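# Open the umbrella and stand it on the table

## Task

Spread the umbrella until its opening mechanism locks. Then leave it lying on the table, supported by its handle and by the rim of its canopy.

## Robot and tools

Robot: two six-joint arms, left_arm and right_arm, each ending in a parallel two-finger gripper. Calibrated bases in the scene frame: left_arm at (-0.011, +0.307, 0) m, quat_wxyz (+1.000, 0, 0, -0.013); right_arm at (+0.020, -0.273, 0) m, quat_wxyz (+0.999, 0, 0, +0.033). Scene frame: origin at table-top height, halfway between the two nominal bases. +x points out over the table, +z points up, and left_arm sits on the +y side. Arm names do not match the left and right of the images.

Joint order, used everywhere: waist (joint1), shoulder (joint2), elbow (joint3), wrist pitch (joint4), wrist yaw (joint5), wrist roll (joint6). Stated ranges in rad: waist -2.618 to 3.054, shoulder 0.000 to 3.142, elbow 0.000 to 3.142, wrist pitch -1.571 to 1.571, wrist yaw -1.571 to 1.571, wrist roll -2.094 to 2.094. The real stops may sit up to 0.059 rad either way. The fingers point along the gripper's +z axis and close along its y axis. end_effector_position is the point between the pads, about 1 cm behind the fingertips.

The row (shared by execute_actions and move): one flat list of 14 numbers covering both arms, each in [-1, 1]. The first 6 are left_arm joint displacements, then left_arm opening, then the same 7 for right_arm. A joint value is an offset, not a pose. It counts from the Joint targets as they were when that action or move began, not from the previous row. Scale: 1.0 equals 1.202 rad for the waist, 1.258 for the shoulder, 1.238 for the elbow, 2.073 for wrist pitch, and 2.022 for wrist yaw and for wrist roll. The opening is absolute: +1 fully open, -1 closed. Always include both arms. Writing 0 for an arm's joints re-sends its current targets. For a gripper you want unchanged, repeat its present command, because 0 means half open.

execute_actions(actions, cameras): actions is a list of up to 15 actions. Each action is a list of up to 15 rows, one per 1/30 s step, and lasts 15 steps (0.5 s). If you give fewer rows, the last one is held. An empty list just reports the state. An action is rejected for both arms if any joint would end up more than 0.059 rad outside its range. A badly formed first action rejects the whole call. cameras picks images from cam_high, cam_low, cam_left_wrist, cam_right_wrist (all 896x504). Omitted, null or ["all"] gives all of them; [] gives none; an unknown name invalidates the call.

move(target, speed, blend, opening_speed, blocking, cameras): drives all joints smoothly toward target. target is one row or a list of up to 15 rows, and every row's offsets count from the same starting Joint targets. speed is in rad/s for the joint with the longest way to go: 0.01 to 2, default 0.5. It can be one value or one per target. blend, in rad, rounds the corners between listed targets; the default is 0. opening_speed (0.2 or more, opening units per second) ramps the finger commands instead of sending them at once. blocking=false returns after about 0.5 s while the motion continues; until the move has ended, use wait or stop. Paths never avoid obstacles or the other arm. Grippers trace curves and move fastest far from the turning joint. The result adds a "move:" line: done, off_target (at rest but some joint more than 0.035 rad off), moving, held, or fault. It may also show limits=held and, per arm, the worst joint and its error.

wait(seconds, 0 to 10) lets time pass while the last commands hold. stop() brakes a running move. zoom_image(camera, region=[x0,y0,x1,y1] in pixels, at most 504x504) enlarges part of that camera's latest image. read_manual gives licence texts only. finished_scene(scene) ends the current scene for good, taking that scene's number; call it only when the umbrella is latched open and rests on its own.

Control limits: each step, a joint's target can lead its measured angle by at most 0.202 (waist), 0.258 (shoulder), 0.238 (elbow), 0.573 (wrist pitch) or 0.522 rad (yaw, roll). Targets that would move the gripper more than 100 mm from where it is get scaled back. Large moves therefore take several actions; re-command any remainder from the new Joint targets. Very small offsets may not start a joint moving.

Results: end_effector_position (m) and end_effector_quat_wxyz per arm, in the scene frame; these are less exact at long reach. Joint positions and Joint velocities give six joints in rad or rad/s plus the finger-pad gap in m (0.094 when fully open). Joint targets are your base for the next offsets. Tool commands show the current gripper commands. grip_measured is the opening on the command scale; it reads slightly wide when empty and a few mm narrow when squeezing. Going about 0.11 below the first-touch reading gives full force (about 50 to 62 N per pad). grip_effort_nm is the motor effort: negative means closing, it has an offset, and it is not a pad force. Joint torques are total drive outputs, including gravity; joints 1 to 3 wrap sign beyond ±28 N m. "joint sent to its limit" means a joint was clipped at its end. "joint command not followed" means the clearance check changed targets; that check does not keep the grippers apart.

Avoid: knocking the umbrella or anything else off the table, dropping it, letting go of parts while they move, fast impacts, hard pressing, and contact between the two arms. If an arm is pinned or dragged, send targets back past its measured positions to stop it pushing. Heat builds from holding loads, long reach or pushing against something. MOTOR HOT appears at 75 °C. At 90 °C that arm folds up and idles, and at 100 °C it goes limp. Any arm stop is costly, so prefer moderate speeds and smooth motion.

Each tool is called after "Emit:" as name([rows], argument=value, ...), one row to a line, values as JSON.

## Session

Emit:
execute_actions(actions=[])

Scene clock: 0.00 s.
left_arm: end_effector_position=(+0.5959, +0.4043, +0.2207) grip_measured=+1.000 grip_effort_nm=n/a end_effector_quat_wxyz=(+0.654, +0.378, +0.634, -0.163) | right_arm: end_effector_position=(+0.1480, -0.4587, +0.1654) grip_measured=+1.000 grip_effort_nm=n/a end_effector_quat_wxyz=(+0.072, +0.916, +0.386, -0.084)
Joint names: [waist, shoulder, elbow, wrist pitch, wrist yaw, wrist roll]
Joint positions: left_arm=[0.458 2.394 1.981 0.157 1.203 0.533 0.094] | right_arm=[-0.875 1.318 1.218 -1.393 0.208 1.528 0.094]
Joint velocities: left_arm=[0.007 0.002 0.002 0.007 -0.095 -0.007 0] | right_arm=[-0.002 -0.002 0.012 0.007 -0.037 0.037 0]
Joint torques (N m): no reading
Motor temperatures (°C): left_arm=[34 33 39 34 32 31 31] | right_arm=[34 32 32 32 33 34 34]
Heat: left arm: 39 °C; right arm: 34 °C.
Joint targets: left_arm=[0.458 2.391 1.986 0.144 1.208 0.531] | right_arm=[-0.875 1.313 1.224 -1.399 0.218 1.527]
Tool commands: left_gripper/opening=+1.0 right_gripper/opening=+1.0

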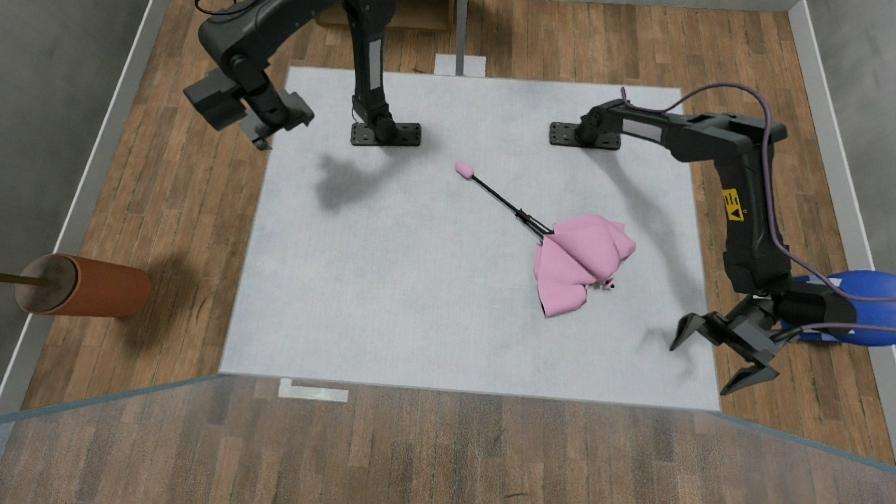

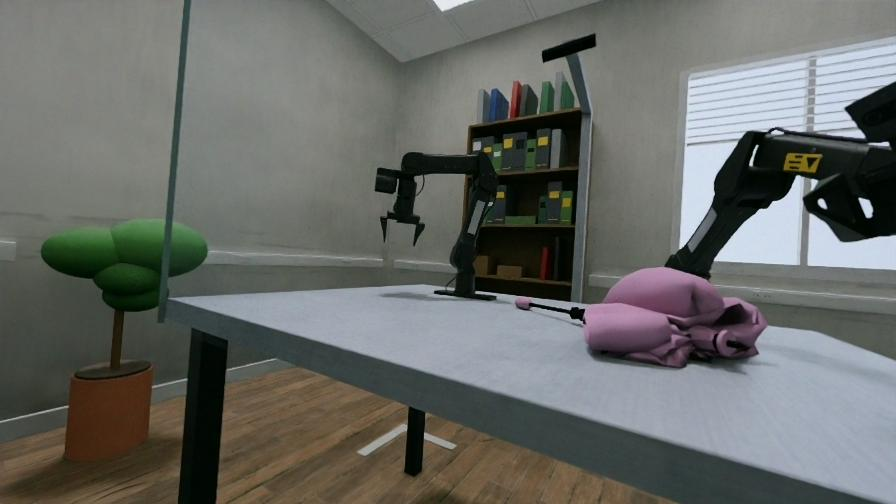

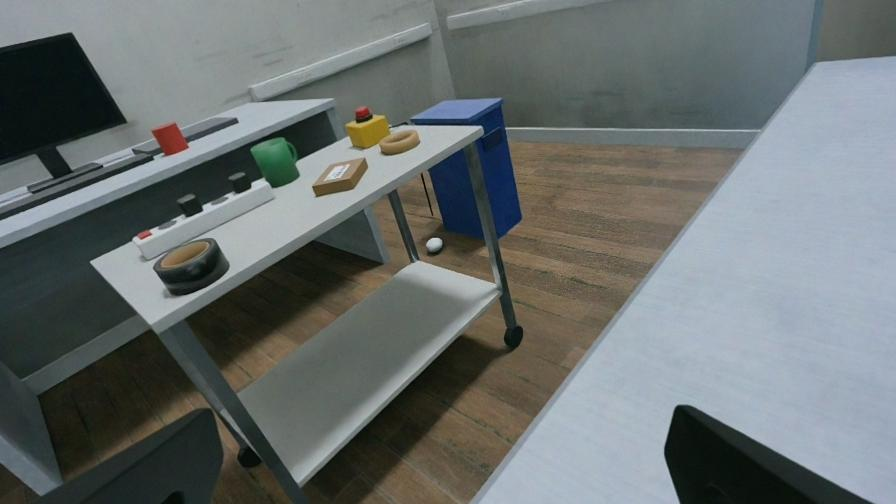

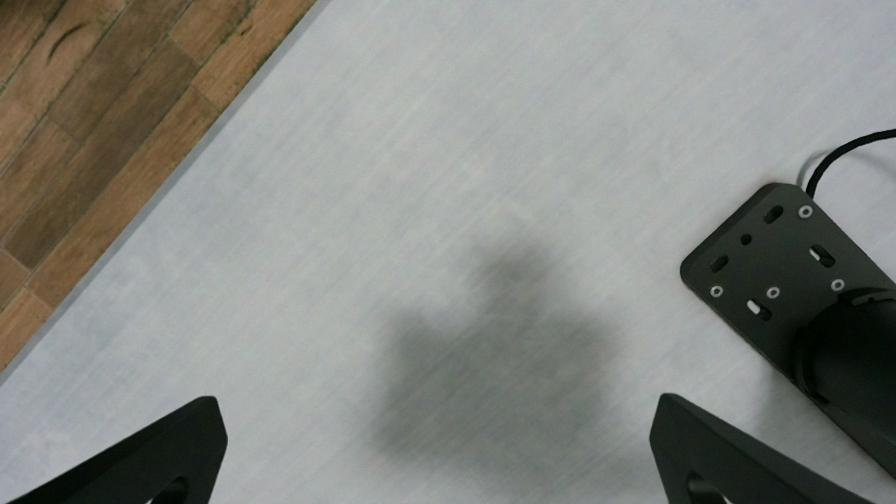

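Emit:
move([
  [-0.1314, -0.2313, -0.0291, -0.1659, -0.1029, 0.0341, 1.0, -0.5, 0, 0, 0, 0, 0, 1.0],
  [-0.9314, -0.6868, -0.3788, -0.6960, -0.5974, 0.5143, 1.0, -1.0, 0, 0, 0, 0, 0, 1.0],
], speed=0.9, blend=0.1)

Scene clock: 15.20 s.
left_arm: end_effector_position=(+0.2430, +0.0996, +0.2032) grip_measured=+1.000 grip_effort_nm=-0.012 end_effector_quat_wxyz=(+0.129, +0.894, +0.425, +0.061) | right_arm: end_effector_position=(-0.1057, -0.4598, +0.1654) grip_measured=+1.000 grip_effort_nm=-0.042 end_effector_quat_wxyz=(+0.013, +0.974, -0.198, -0.109)
Joint names: [waist, shoulder, elbow, wrist pitch, wrist yaw, wrist roll]
Joint positions: left_arm=[-0.662 1.541 1.538 -1.28 -0.002 1.566 0.094] | right_arm=[-2.072 1.318 1.218 -1.393 0.206 1.528 0.094]
Joint velocities: left_arm=[-0.002 -0.007 0.007 0.037 0.037 -0.007 0] | right_arm=[0.007 -0.002 -0.002 0.007 0.037 0.022 0]
Joint torques (N m): left_arm=[0.01 -6.5 5.11 0.91 -0.02 0.1] | right_arm=[-0.42 -3.74 6.94 0.45 0.27 0.02]
Motor temperatures (°C): left_arm=[34 38 40 36 32 31 31] | right_arm=[34 32 33 32 33 34 34]
Heat: left arm: 40 °C; right arm: 34 °C.
Joint targets: left_arm=[-0.662 1.527 1.517 -1.299 0.000 1.571] | right_arm=[-2.077 1.313 1.224 -1.399 0.218 1.527]
move: done

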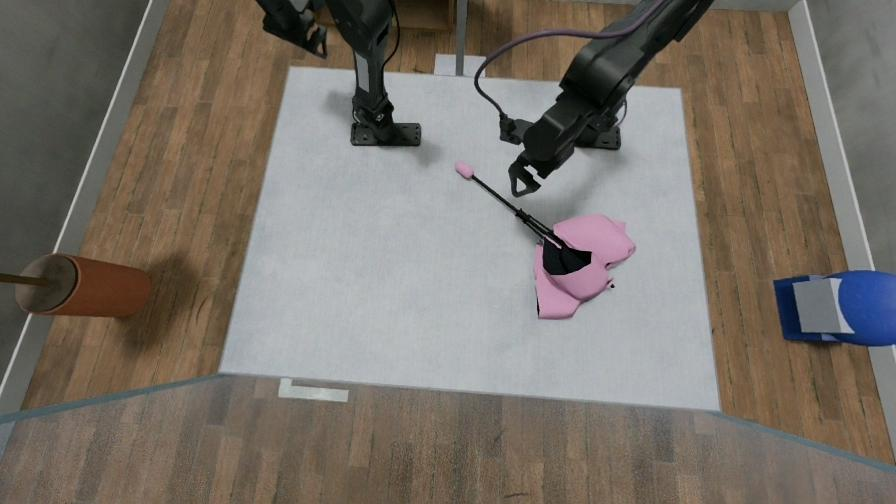

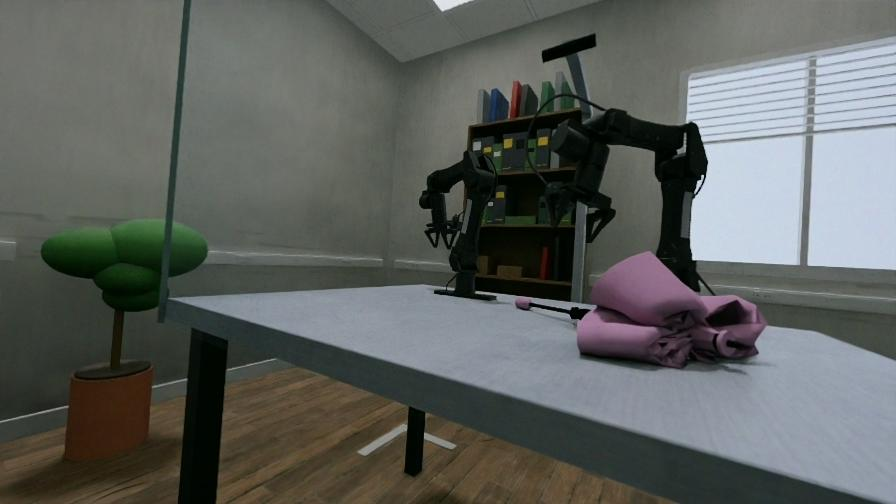

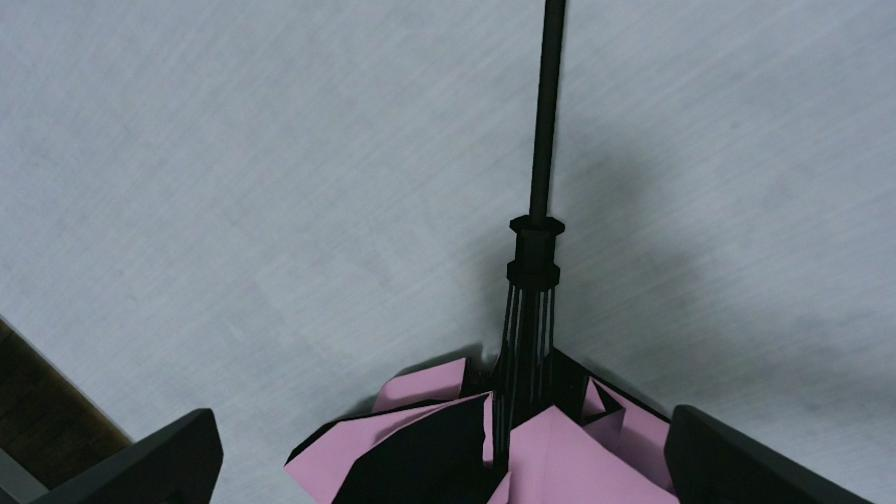

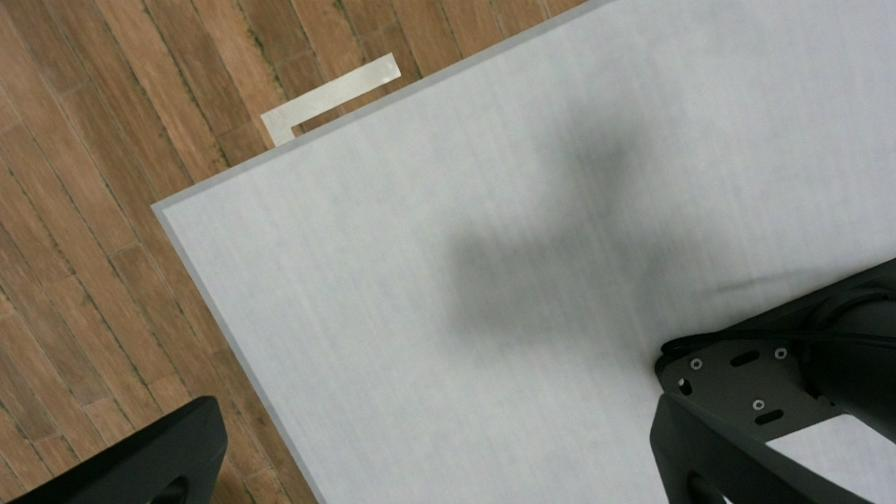

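Emit:
execute_actions(actions=[], cameras=["cam_high", "cam_left_wrist"])

Scene clock: 31.60 s.
left_arm: end_effector_position=(+0.2429, +0.0999, +0.2031) grip_measured=+1.000 grip_effort_nm=-0.012 end_effector_quat_wxyz=(+0.128, +0.894, +0.425, +0.062) | right_arm: end_effector_position=(-0.1057, -0.4598, +0.1654) grip_measured=+1.000 grip_effort_nm=-0.032 end_effector_quat_wxyz=(+0.013, +0.974, -0.198, -0.109)
Joint names: [waist, shoulder, elbow, wrist pitch, wrist yaw, wrist roll]
Joint positions: left_arm=[-0.662 1.541 1.538 -1.281 -0.002 1.567 0.094] | right_arm=[-2.072 1.318 1.218 -1.393 0.206 1.528 0.094]
Joint velocities: left_arm=[0.002 0.012 -0.007 -0.022 -0.022 0.022 0] | right_arm=[0.002 -0.017 -0.012 -0.037 -0.066 -0.037 0]
Joint torques (N m): left_arm=[0.03 -6.48 5.08 0.9 0.01 0.1] | right_arm=[-0.47 -3.73 6.89 0.45 0.26 0.02]
Motor temperatures (°C): left_arm=[34 36 40 35 32 31 31] | right_arm=[34 32 33 32 33 34 34]
Heat: left arm: 40 °C; right arm: 34 °C.
Joint targets: left_arm=[-0.662 1.527 1.517 -1.299 0.000 1.571] | right_arm=[-2.077 1.313 1.224 -1.399 0.218 1.527]
Tool commands: left_gripper/opening=+1.0 right_gripper/opening=+1.0
Images, in order (width x height): cam_high 896x504, cam_left_wrist 896x504.

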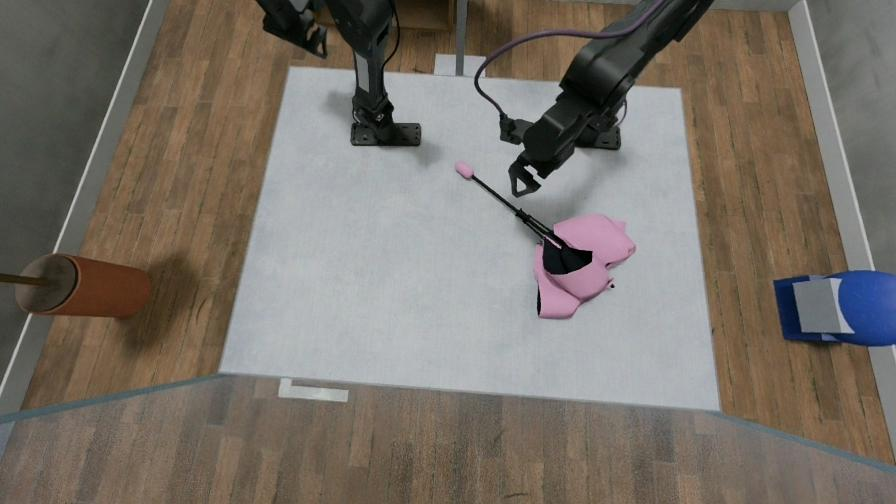

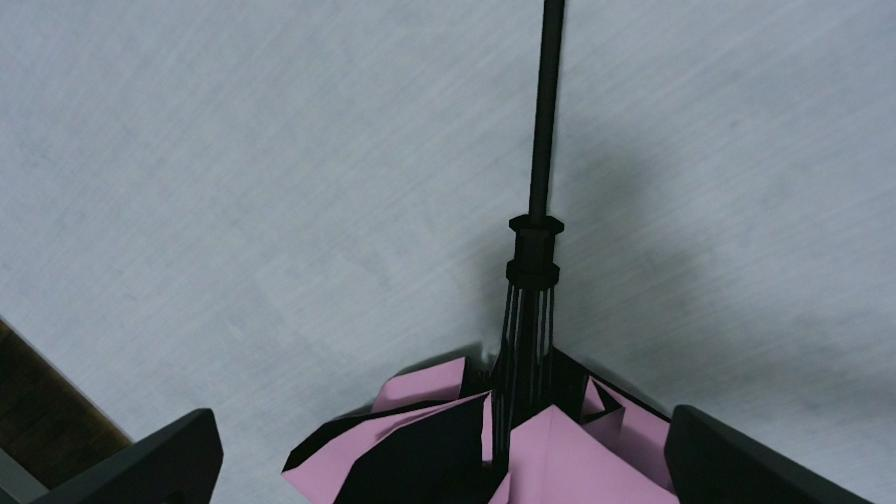

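Emit:
zoom_image(camera="cam_left_wrist", region=[460, 190, 620, 350])

Emit:
zoom_image(camera="cam_left_wrist", region=[270, 200, 720, 504])

Scaled by 3.150 from the camera's 896x504 image, which has a finer 1280x720 frame.

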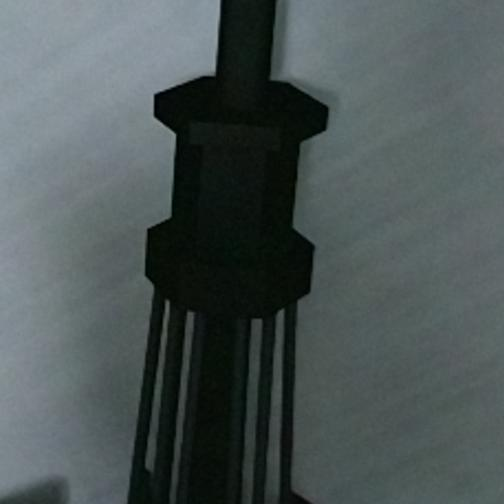

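Scaled by 1.120 from the camera's 896x504 image, which has a finer 1280x720 frame.

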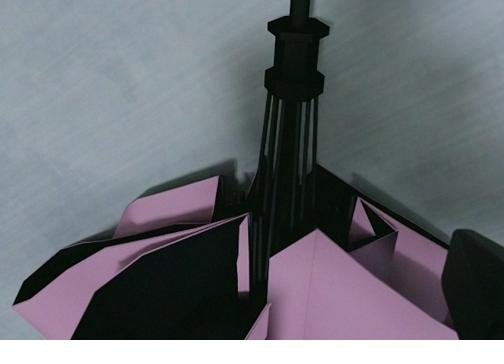

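Emit:
zoom_image(camera="cam_left_wrist", region=[490, 270, 570, 350])

Scaled by 6.300 from the camera's 896x504 image, which has a finer 1280x720 frame.

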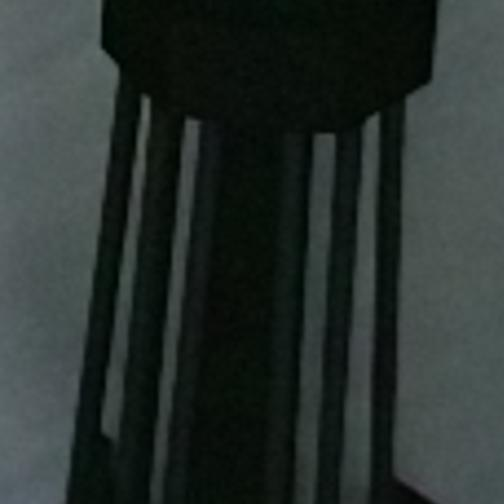

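Emit:
move([
  [0, 0.0445, -0.353, 0.2287, 0, 0, -0.4, 0, 0, 0, 0, 0, 0, 1.0],
  [0, 0.1113, -0.4855, 0.3473, 0, 0, -0.4, 0, 0, 0, 0, 0, 0, 1.0],
], speed=[1.0, 0.6], blend=[0.05, 0], cameras=["cam_left_wrist", "cam_low"])

Scene clock: 79.40 s.
left_arm: end_effector_position=(+0.2440, +0.0991, +0.0251) grip_measured=-0.398 grip_effort_nm=-0.081 end_effector_quat_wxyz=(+0.116, +0.896, +0.425, +0.056) | right_arm: end_effector_position=(-0.1057, -0.4598, +0.1654) grip_measured=+1.000 grip_effort_nm=-0.042 end_effector_quat_wxyz=(+0.013, +0.974, -0.198, -0.109)
Joint names: [waist, shoulder, elbow, wrist pitch, wrist yaw, wrist roll]
Joint positions: left_arm=[-0.662 1.653 0.933 -0.593 -0.003 1.568 0.028] | right_arm=[-2.072 1.318 1.218 -1.393 0.206 1.528 0.094]
Joint velocities: left_arm=[-0.002 -0.002 0.002 0.007 0.022 -0.022 -0.002] | right_arm=[-0.012 -0.017 0.002 -0.037 0.022 0.007 0]
Joint torques (N m): left_arm=[0.02 -4.89 4.82 1.16 0 0.09] | right_arm=[-0.46 -3.78 6.9 0.46 0.27 0.01]
Motor temperatures (°C): left_arm=[34 35 40 35 32 31 31] | right_arm=[34 33 34 32 33 34 34]
Heat: left arm: 40 °C; right arm: 34 °C.
Joint targets: left_arm=[-0.662 1.667 0.916 -0.579 0.000 1.571] | right_arm=[-2.077 1.313 1.224 -1.399 0.218 1.527]
move: done
Images, in order (width x height): cam_low 896x504, cam_left_wrist 896x504.

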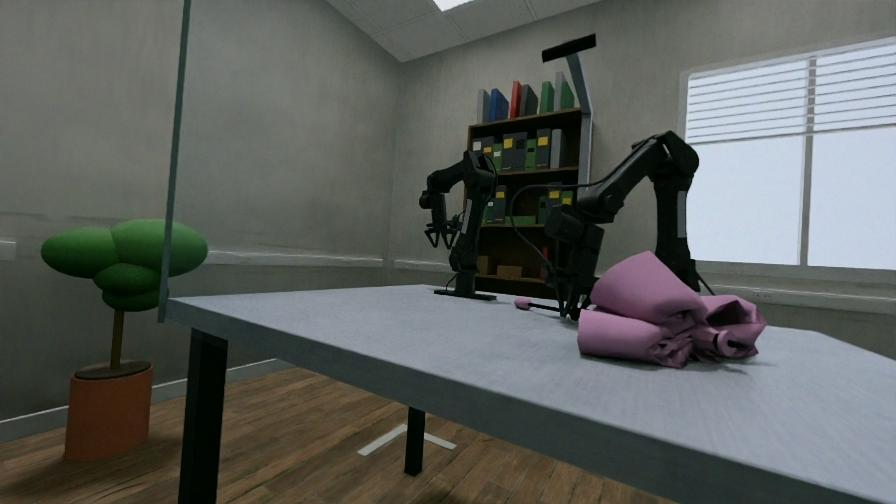

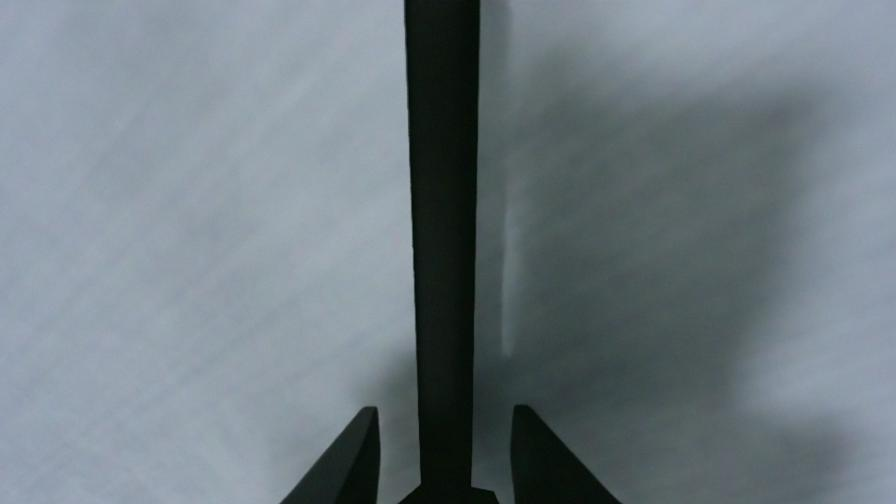

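Emit:
move(target=[0, 0, 0, 0, 0, 0, -0.95, 0, 0, 0, 0, 0, 0, 1.0], opening_speed=1.2, cameras=["cam_left_wrist"])

Scene clock: 107.33 s.
left_arm: end_effector_position=(+0.2458, +0.0959, +0.0261) grip_measured=-0.846 grip_effort_nm=-1.043 end_effector_quat_wxyz=(+0.124, +0.895, +0.426, +0.056) | right_arm: end_effector_position=(-0.1057, -0.4598, +0.1654) grip_measured=+1.000 grip_effort_nm=-0.037 end_effector_quat_wxyz=(+0.013, +0.974, -0.198, -0.109)
Joint names: [waist, shoulder, elbow, wrist pitch, wrist yaw, wrist roll]
Joint positions: left_arm=[-0.662 1.653 0.933 -0.579 0.004 1.565 0.007] | right_arm=[-2.072 1.318 1.218 -1.393 0.206 1.528 0.094]
Joint velocities: left_arm=[0.017 0.002 -0.007 0.051 -0.007 0.007 0] | right_arm=[-0.012 -0.017 -0.007 0.022 -0.081 -0.081 0]
Joint torques (N m): left_arm=[0.06 -4.9 4.83 1.05 -0.05 0.11] | right_arm=[-0.46 -3.74 6.94 0.44 0.27 0.01]
Motor temperatures (°C): left_arm=[34 35 40 36 32 31 31] | right_arm=[34 33 34 32 33 34 34]
Heat: left arm: 40 °C; right arm: 34 °C.
Joint targets: left_arm=[-0.662 1.667 0.916 -0.579 0.000 1.571] | right_arm=[-2.077 1.313 1.224 -1.399 0.218 1.527]
move: done
Images, in order (width x height): cam_left_wrist 896x504.

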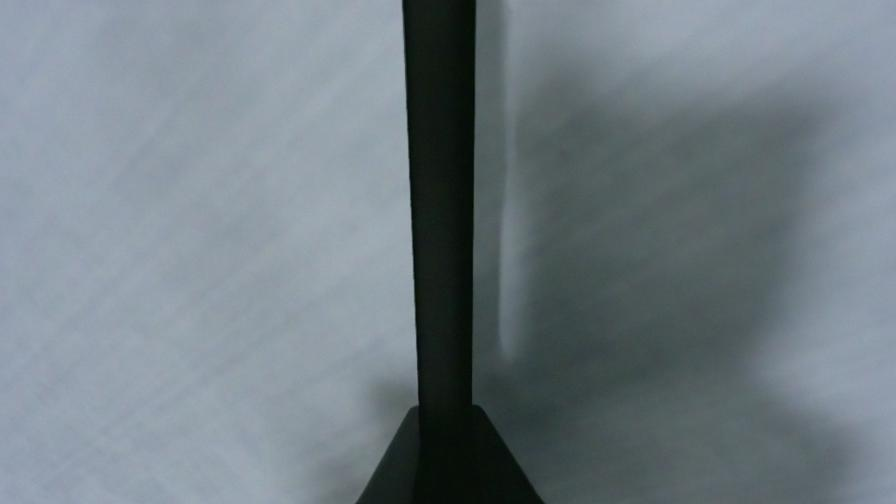

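Emit:
move([
  [0, -0.0652, 0.1349, -0.122, 0, 0, -0.95, 0, 0, 0, 0, 0, 0, 1.0],
  [0, -0.3394, -0.0452, 0.4501, 0, 0, -0.95, 0, 0, 0, 0, 0, 0, 1.0],
  [0, -0.2798, 0.1414, 0.3753, 0, -0.777, -0.95, 0, 0, 0, 0, 0, 0, 1.0],
], speed=[0.6, 0.9, 0.8], blend=[0.06, 0.12, 0], cameras=["cam_high", "cam_low", "cam_left_wrist"])

Scene clock: 116.07 s.
left_arm: end_effector_position=(+0.3382, +0.0200, +0.3394) grip_measured=-0.847 grip_effort_nm=-1.038 end_effector_quat_wxyz=(+0.629, +0.255, +0.699, -0.224) | right_arm: end_effector_position=(-0.1057, -0.4598, +0.1654) grip_measured=+1.000 grip_effort_nm=-0.037 end_effector_quat_wxyz=(+0.013, +0.974, -0.198, -0.109)
Joint names: [waist, shoulder, elbow, wrist pitch, wrist yaw, wrist roll]
Joint positions: left_arm=[-0.662 1.312 1.042 0.162 0.003 0.008 0.007] | right_arm=[-2.072 1.318 1.218 -1.393 0.206 1.528 0.094]
Joint velocities: left_arm=[-0.012 -0.007 0.012 -0.007 0.051 0.007 0] | right_arm=[0.007 0.002 0.007 -0.066 0.066 -0.022 0]
Joint torques (N m): left_arm=[0.05 -4.41 12.04 2.78 -0.05 -0.06] | right_arm=[-0.43 -3.71 6.91 0.45 0.28 0.02]
Motor temperatures (°C): left_arm=[34 35 41 37 32 31 31] | right_arm=[34 33 34 32 33 34 34]
Heat: left arm: 41 °C; right arm: 34 °C.
Joint targets: left_arm=[-0.662 1.315 1.091 0.199 0.000 0.000] | right_arm=[-2.077 1.313 1.224 -1.399 0.218 1.527]
move: off_target (left_arm); left_arm: the elbow is farthest, 0.049 rad from its target
Images, in order (width x height): cam_high 896x504, cam_low 896x504, cam_left_wrist 896x504.

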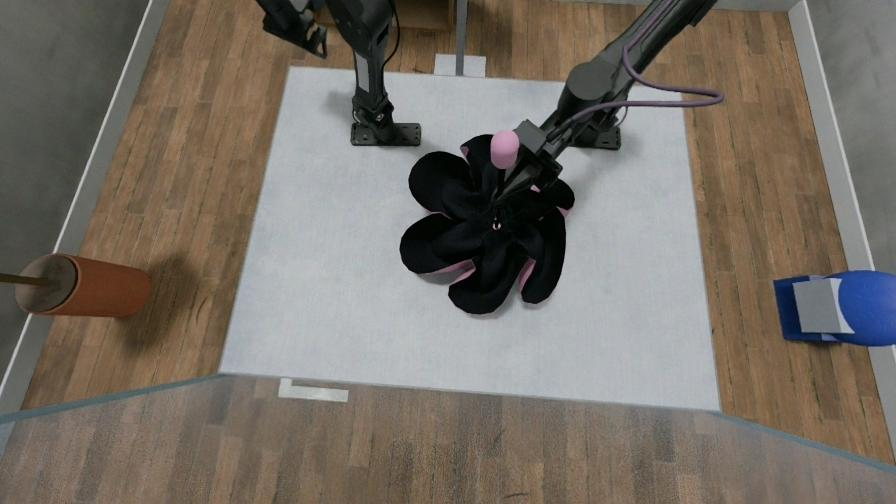

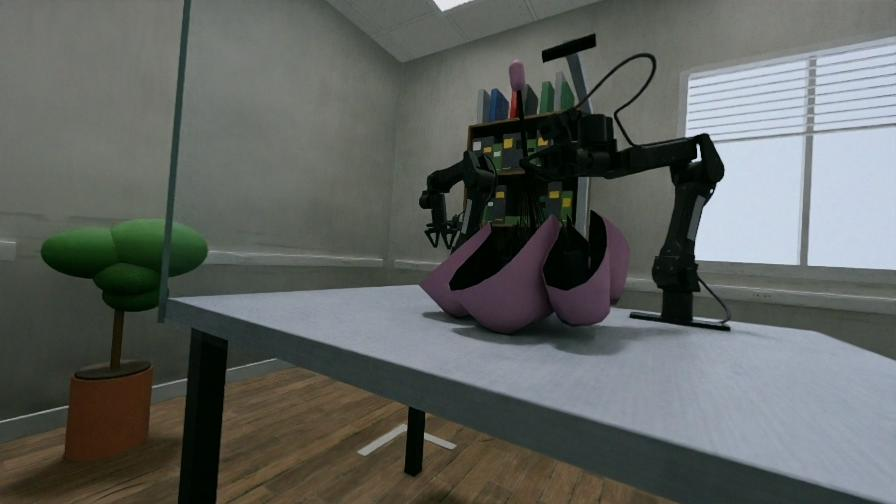

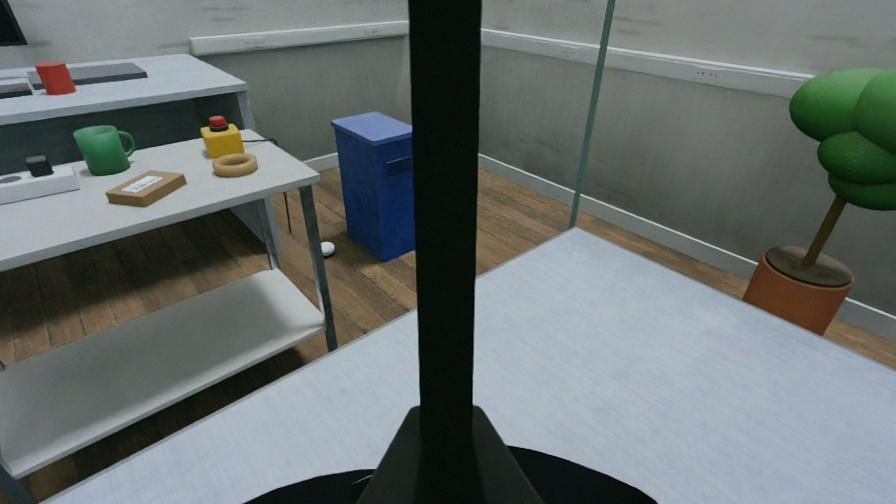

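Emit:
move([
  [0, -0.0087, 0.0533, 0.015, 0, 0, -0.95, 0, 0, 0, 0, 0, 0, 1.0],
  [-0.4443, 0.1828, 0.206, 0.0251, -0.777, 0, -0.95, 0, 0, 0, 0, 0, 0, 1.0],
  [-0.4443, 0.3887, 0.6333, -0.7762, -0.777, -0.6906, -0.95, 0, 0, 0, 0, 0, 0, 1.0],
], speed=[0.5, 0.9, 0.9], blend=[0.03, 0.12, 0], cameras=["cam_high", "cam_low", "cam_left_wrist"])

Scene clock: 134.50 s.
left_arm: end_effector_position=(+0.2733, +0.0522, +0.3707) grip_measured=-0.847 grip_effort_nm=-1.043 end_effector_quat_wxyz=(+0.682, -0.138, +0.711, +0.103) | right_arm: end_effector_position=(-0.1057, -0.4598, +0.1654) grip_measured=+1.000 grip_effort_nm=-0.042 end_effector_quat_wxyz=(+0.013, +0.974, -0.198, -0.109)
Joint names: [waist, shoulder, elbow, wrist pitch, wrist yaw, wrist roll]
Joint positions: left_arm=[-1.192 1.791 1.839 -1.395 -1.521 -1.389 0.007] | right_arm=[-2.072 1.318 1.218 -1.393 0.206 1.528 0.094]
Joint velocities: left_arm=[-0.002 -0.002 0.032 -0.037 -0.051 -0.022 -0.001] | right_arm=[0.007 0.007 0.002 -0.022 -0.007 -0.022 0]
Joint torques (N m): left_arm=[-0.27 -6.26 9.35 0.67 -1.09 -0.07] | right_arm=[-0.43 -3.79 6.95 0.46 0.27 0.01]
Motor temperatures (°C): left_arm=[34 35 43 40 32 31 32] | right_arm=[34 33 34 32 33 34 34]
Heat: left arm: 43 °C; right arm: 34 °C.
Joint targets: left_arm=[-1.196 1.804 1.875 -1.410 -1.571 -1.396] | right_arm=[-2.077 1.313 1.224 -1.399 0.218 1.527]
move: off_target (left_arm); left_arm: the wrist yaw is farthest, 0.050 rad from its target
Images, in order (width x height): cam_high 896x504, cam_low 896x504, cam_left_wrist 896x504.

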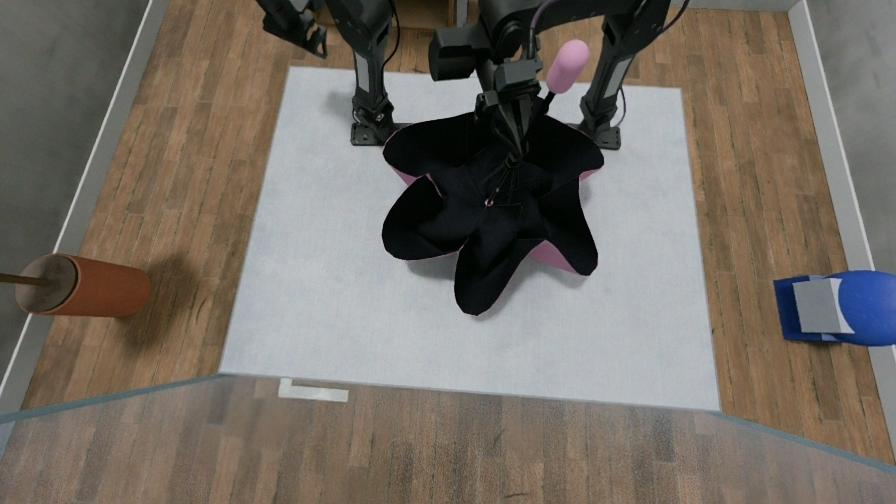

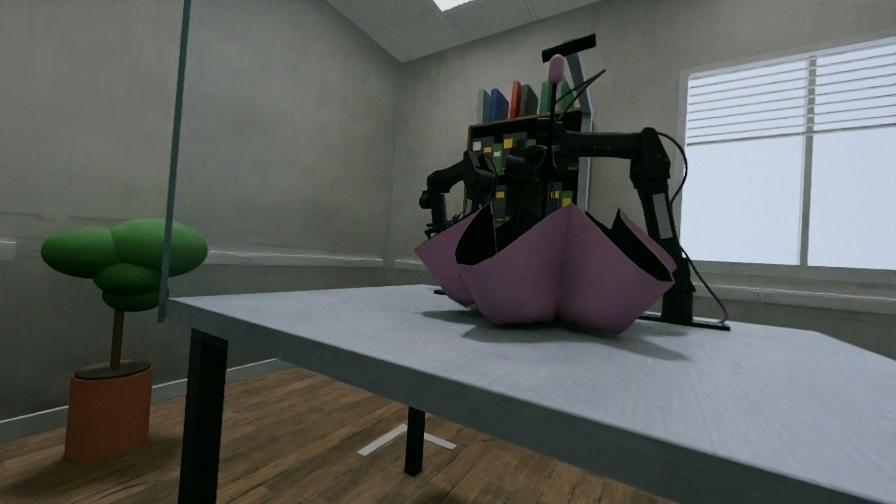

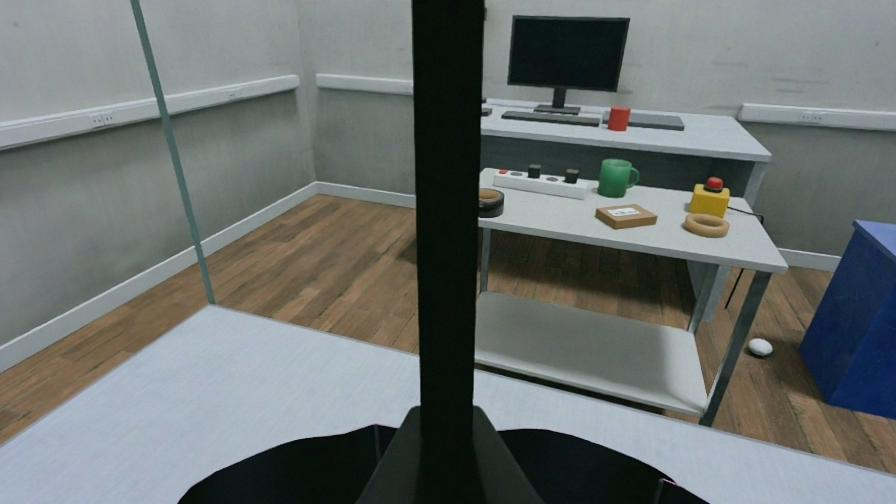

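Emit:
zoom_image(camera="cam_high", region=[370, 90, 622, 330])

Emit:
zoom_image(camera="cam_low", region=[400, 40, 740, 350])

Scaled by 2.000 from the camera's 896x504 image, which has a finer 1280x720 frame.

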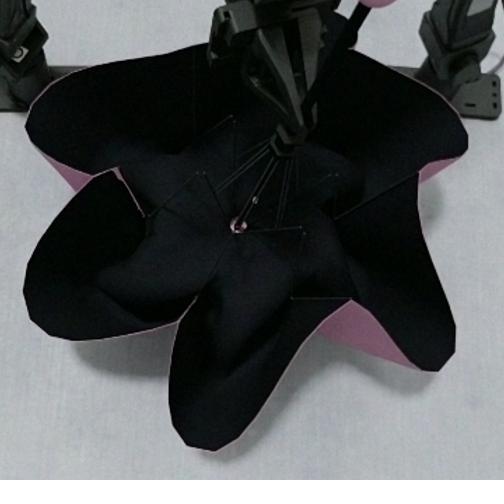

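Scaled by 1.482 from the camera's 896x504 image, which has a finer 1280x720 frame.

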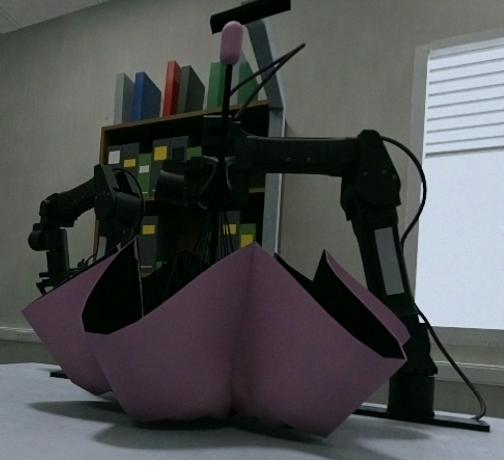

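Emit:
move(target=[0, 0.0048, -0.1414, 0.0193, 0, -0.044, -0.95, 0, 0, 0, 0, 0, 0, 1.0], speed=0.4, cameras=["cam_high", "cam_low"])

Scene clock: 164.50 s.
left_arm: end_effector_position=(+0.2737, +0.0512, +0.3349) grip_measured=-0.847 grip_effort_nm=-1.033 end_effector_quat_wxyz=(+0.681, -0.130, +0.711, +0.115) | right_arm: end_effector_position=(-0.1057, -0.4598, +0.1654) grip_measured=+1.000 grip_effort_nm=-0.037 end_effector_quat_wxyz=(+0.013, +0.974, -0.198, -0.109)
Joint names: [waist, shoulder, elbow, wrist pitch, wrist yaw, wrist roll]
Joint positions: left_arm=[-1.192 1.802 1.71 -1.373 -1.524 -1.478 0.007] | right_arm=[-2.072 1.318 1.218 -1.393 0.206 1.528 0.094]
Joint velocities: left_arm=[-0.012 0.002 -0.002 0.022 -0.037 0.022 0] | right_arm=[-0.007 -0.027 0.002 -0.007 -0.051 0.066 0]
Joint torques (N m): left_arm=[-0.27 -6.76 5.6 0.68 -1.07 -0.04] | right_arm=[-0.39 -3.74 6.93 0.44 0.29 0]
Motor temperatures (°C): left_arm=[34 36 41 37 33 31 32] | right_arm=[34 33 34 32 33 34 34]
Heat: left arm: 41 °C; right arm: 34 °C.
Joint targets: left_arm=[-1.196 1.810 1.700 -1.370 -1.571 -1.485] | right_arm=[-2.077 1.313 1.224 -1.399 0.218 1.527]
move: off_target (left_arm); left_arm: the wrist yaw is farthest, 0.047 rad from its target
Images, in order (width x height): cam_high 896x504, cam_low 896x504.

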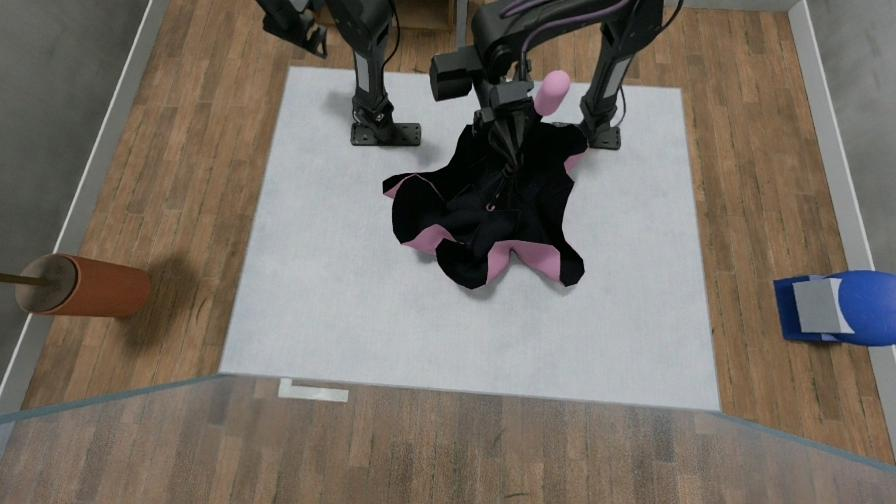

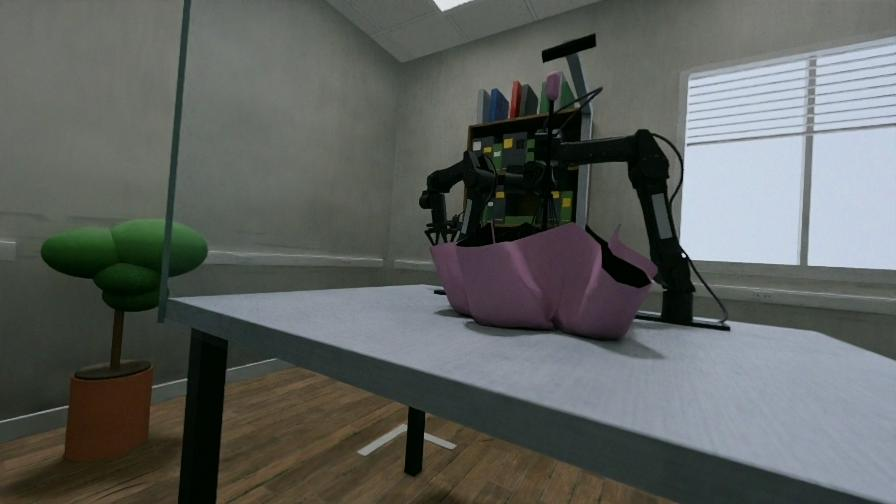

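Emit:
move(target=[0, -0.0048, -0.0708, 0.0393, 0, 0, -0.95, 0, 0, 0, 0, 0, 0, 1.0], speed=0.2, cameras=["cam_left_wrist"])

Scene clock: 169.70 s.
left_arm: end_effector_position=(+0.2743, +0.0503, +0.3263) grip_measured=-0.847 grip_effort_nm=-1.028 end_effector_quat_wxyz=(+0.698, -0.130, +0.694, +0.119) | right_arm: end_effector_position=(-0.1057, -0.4598, +0.1654) grip_measured=+1.000 grip_effort_nm=-0.037 end_effector_quat_wxyz=(+0.013, +0.974, -0.198, -0.109)
Joint names: [waist, shoulder, elbow, wrist pitch, wrist yaw, wrist roll]
Joint positions: left_arm=[-1.192 1.802 1.641 -1.303 -1.574 -1.48 0.007] | right_arm=[-2.072 1.318 1.218 -1.393 0.206 1.528 0.094]
Joint velocities: left_arm=[-0.007 0.002 0.012 0.022 0.022 -0.022 0.001] | right_arm=[-0.002 -0.007 -0.002 -0.037 -0.022 -0.037 0]
Joint torques (N m): left_arm=[-0.28 -7.16 4.31 0.79 -0.59 -0.01] | right_arm=[-0.4 -3.75 6.84 0.44 0.27 0.02]
Motor temperatures (°C): left_arm=[34 36 41 36 33 31 32] | right_arm=[34 33 34 32 33 34 34]
Heat: left arm: 41 °C; right arm: 34 °C.
Joint targets: left_arm=[-1.196 1.804 1.612 -1.288 -1.571 -1.485] | right_arm=[-2.077 1.313 1.224 -1.399 0.218 1.527]
move: done
Images, in order (width x height): cam_left_wrist 896x504.

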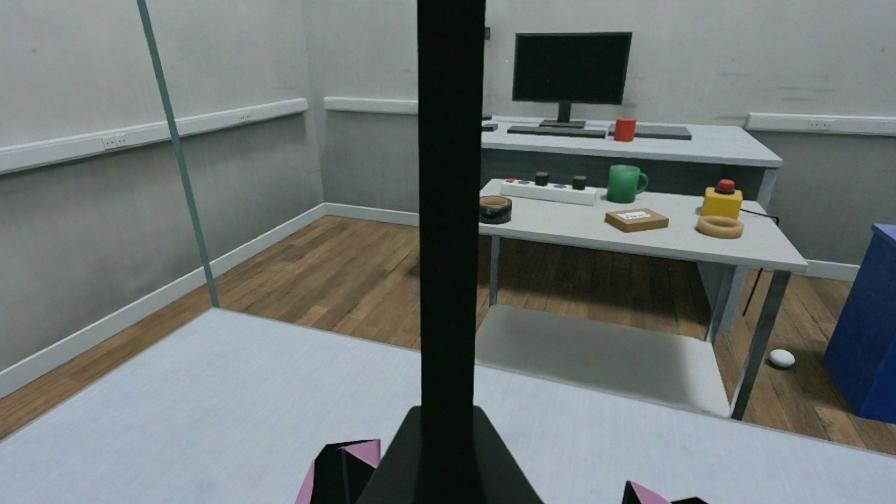

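Emit:
move(target=[0, 0.0087, -0.1939, 0.1148, 0, 0, -0.65, 0, 0, 0, 0, 0, 0, 1.0], speed=0.25, cameras=["cam_high", "cam_low", "cam_left_wrist"])

Scene clock: 176.97 s.
left_arm: end_effector_position=(+0.2733, +0.0528, +0.2601) grip_measured=-0.651 grip_effort_nm=0.071 end_effector_quat_wxyz=(+0.693, -0.129, +0.700, +0.118) | right_arm: end_effector_position=(-0.1057, -0.4598, +0.1654) grip_measured=+1.000 grip_effort_nm=-0.042 end_effector_quat_wxyz=(+0.013, +0.974, -0.198, -0.109)
Joint names: [waist, shoulder, elbow, wrist pitch, wrist yaw, wrist roll]
Joint positions: left_arm=[-1.192 1.802 1.389 -1.053 -1.558 -1.48 0.016] | right_arm=[-2.072 1.318 1.218 -1.393 0.206 1.528 0.094]
Joint velocities: left_arm=[-0.007 -0.002 -0.002 0.022 0.022 -0.007 -0.001] | right_arm=[0.002 -0.002 -0.007 -0.022 -0.037 -0.007 0]
Joint torques (N m): left_arm=[-0.27 -6.34 5.14 0.68 -0.74 -0.02] | right_arm=[-0.46 -3.73 6.86 0.44 0.26 0.01]
Motor temperatures (°C): left_arm=[34 36 40 36 33 31 32] | right_arm=[34 33 34 32 33 34 34]
Heat: left arm: 40 °C; right arm: 34 °C.
Joint targets: left_arm=[-1.196 1.815 1.372 -1.050 -1.571 -1.485] | right_arm=[-2.077 1.313 1.224 -1.399 0.218 1.527]
move: done
Images, in order (width x height): cam_high 896x504, cam_low 896x504, cam_left_wrist 896x504.

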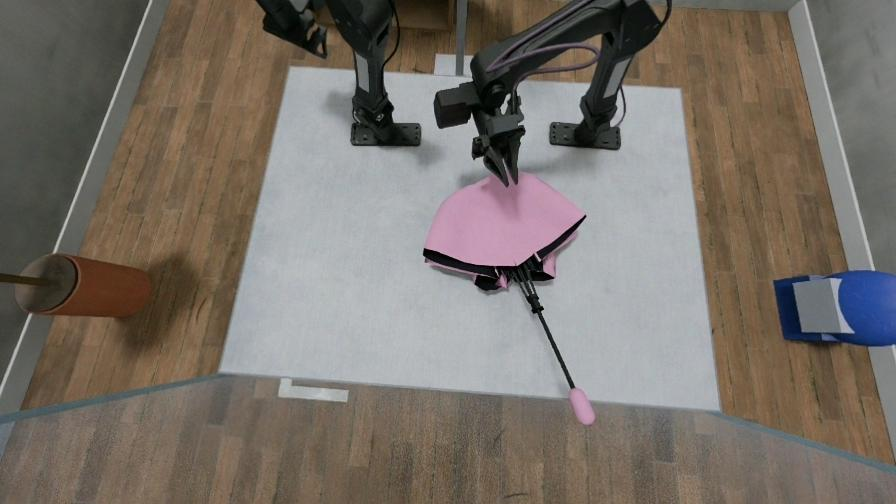

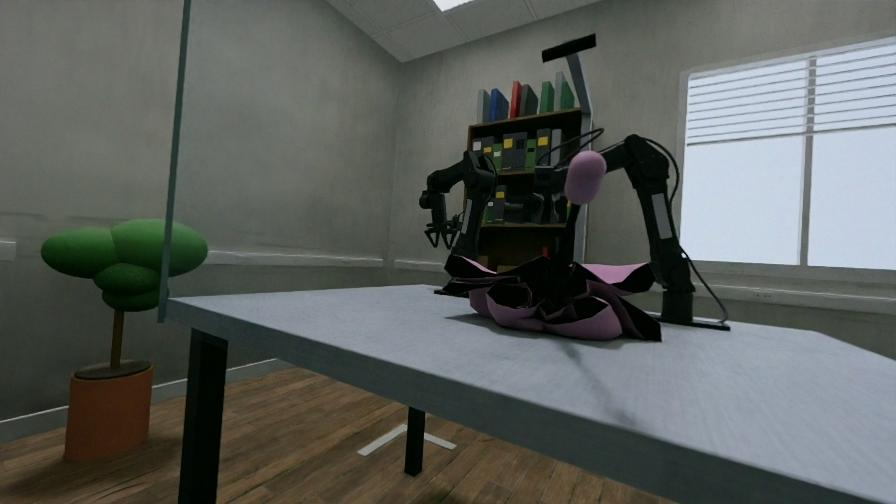

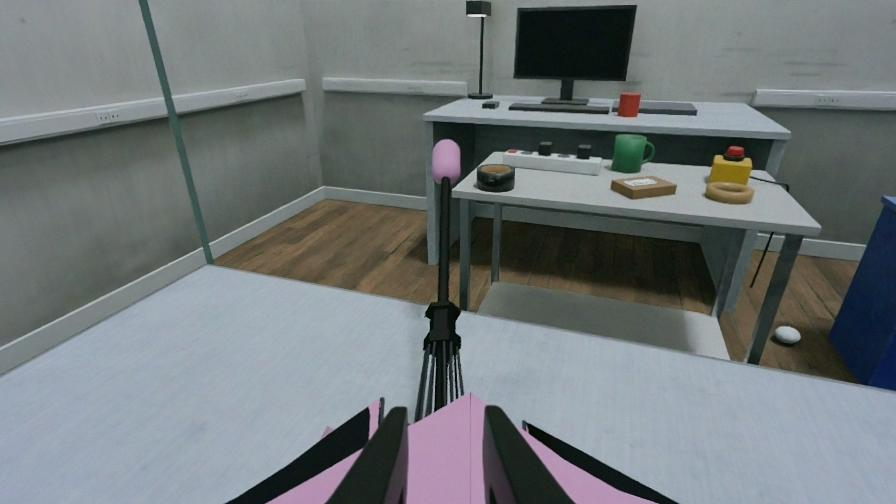

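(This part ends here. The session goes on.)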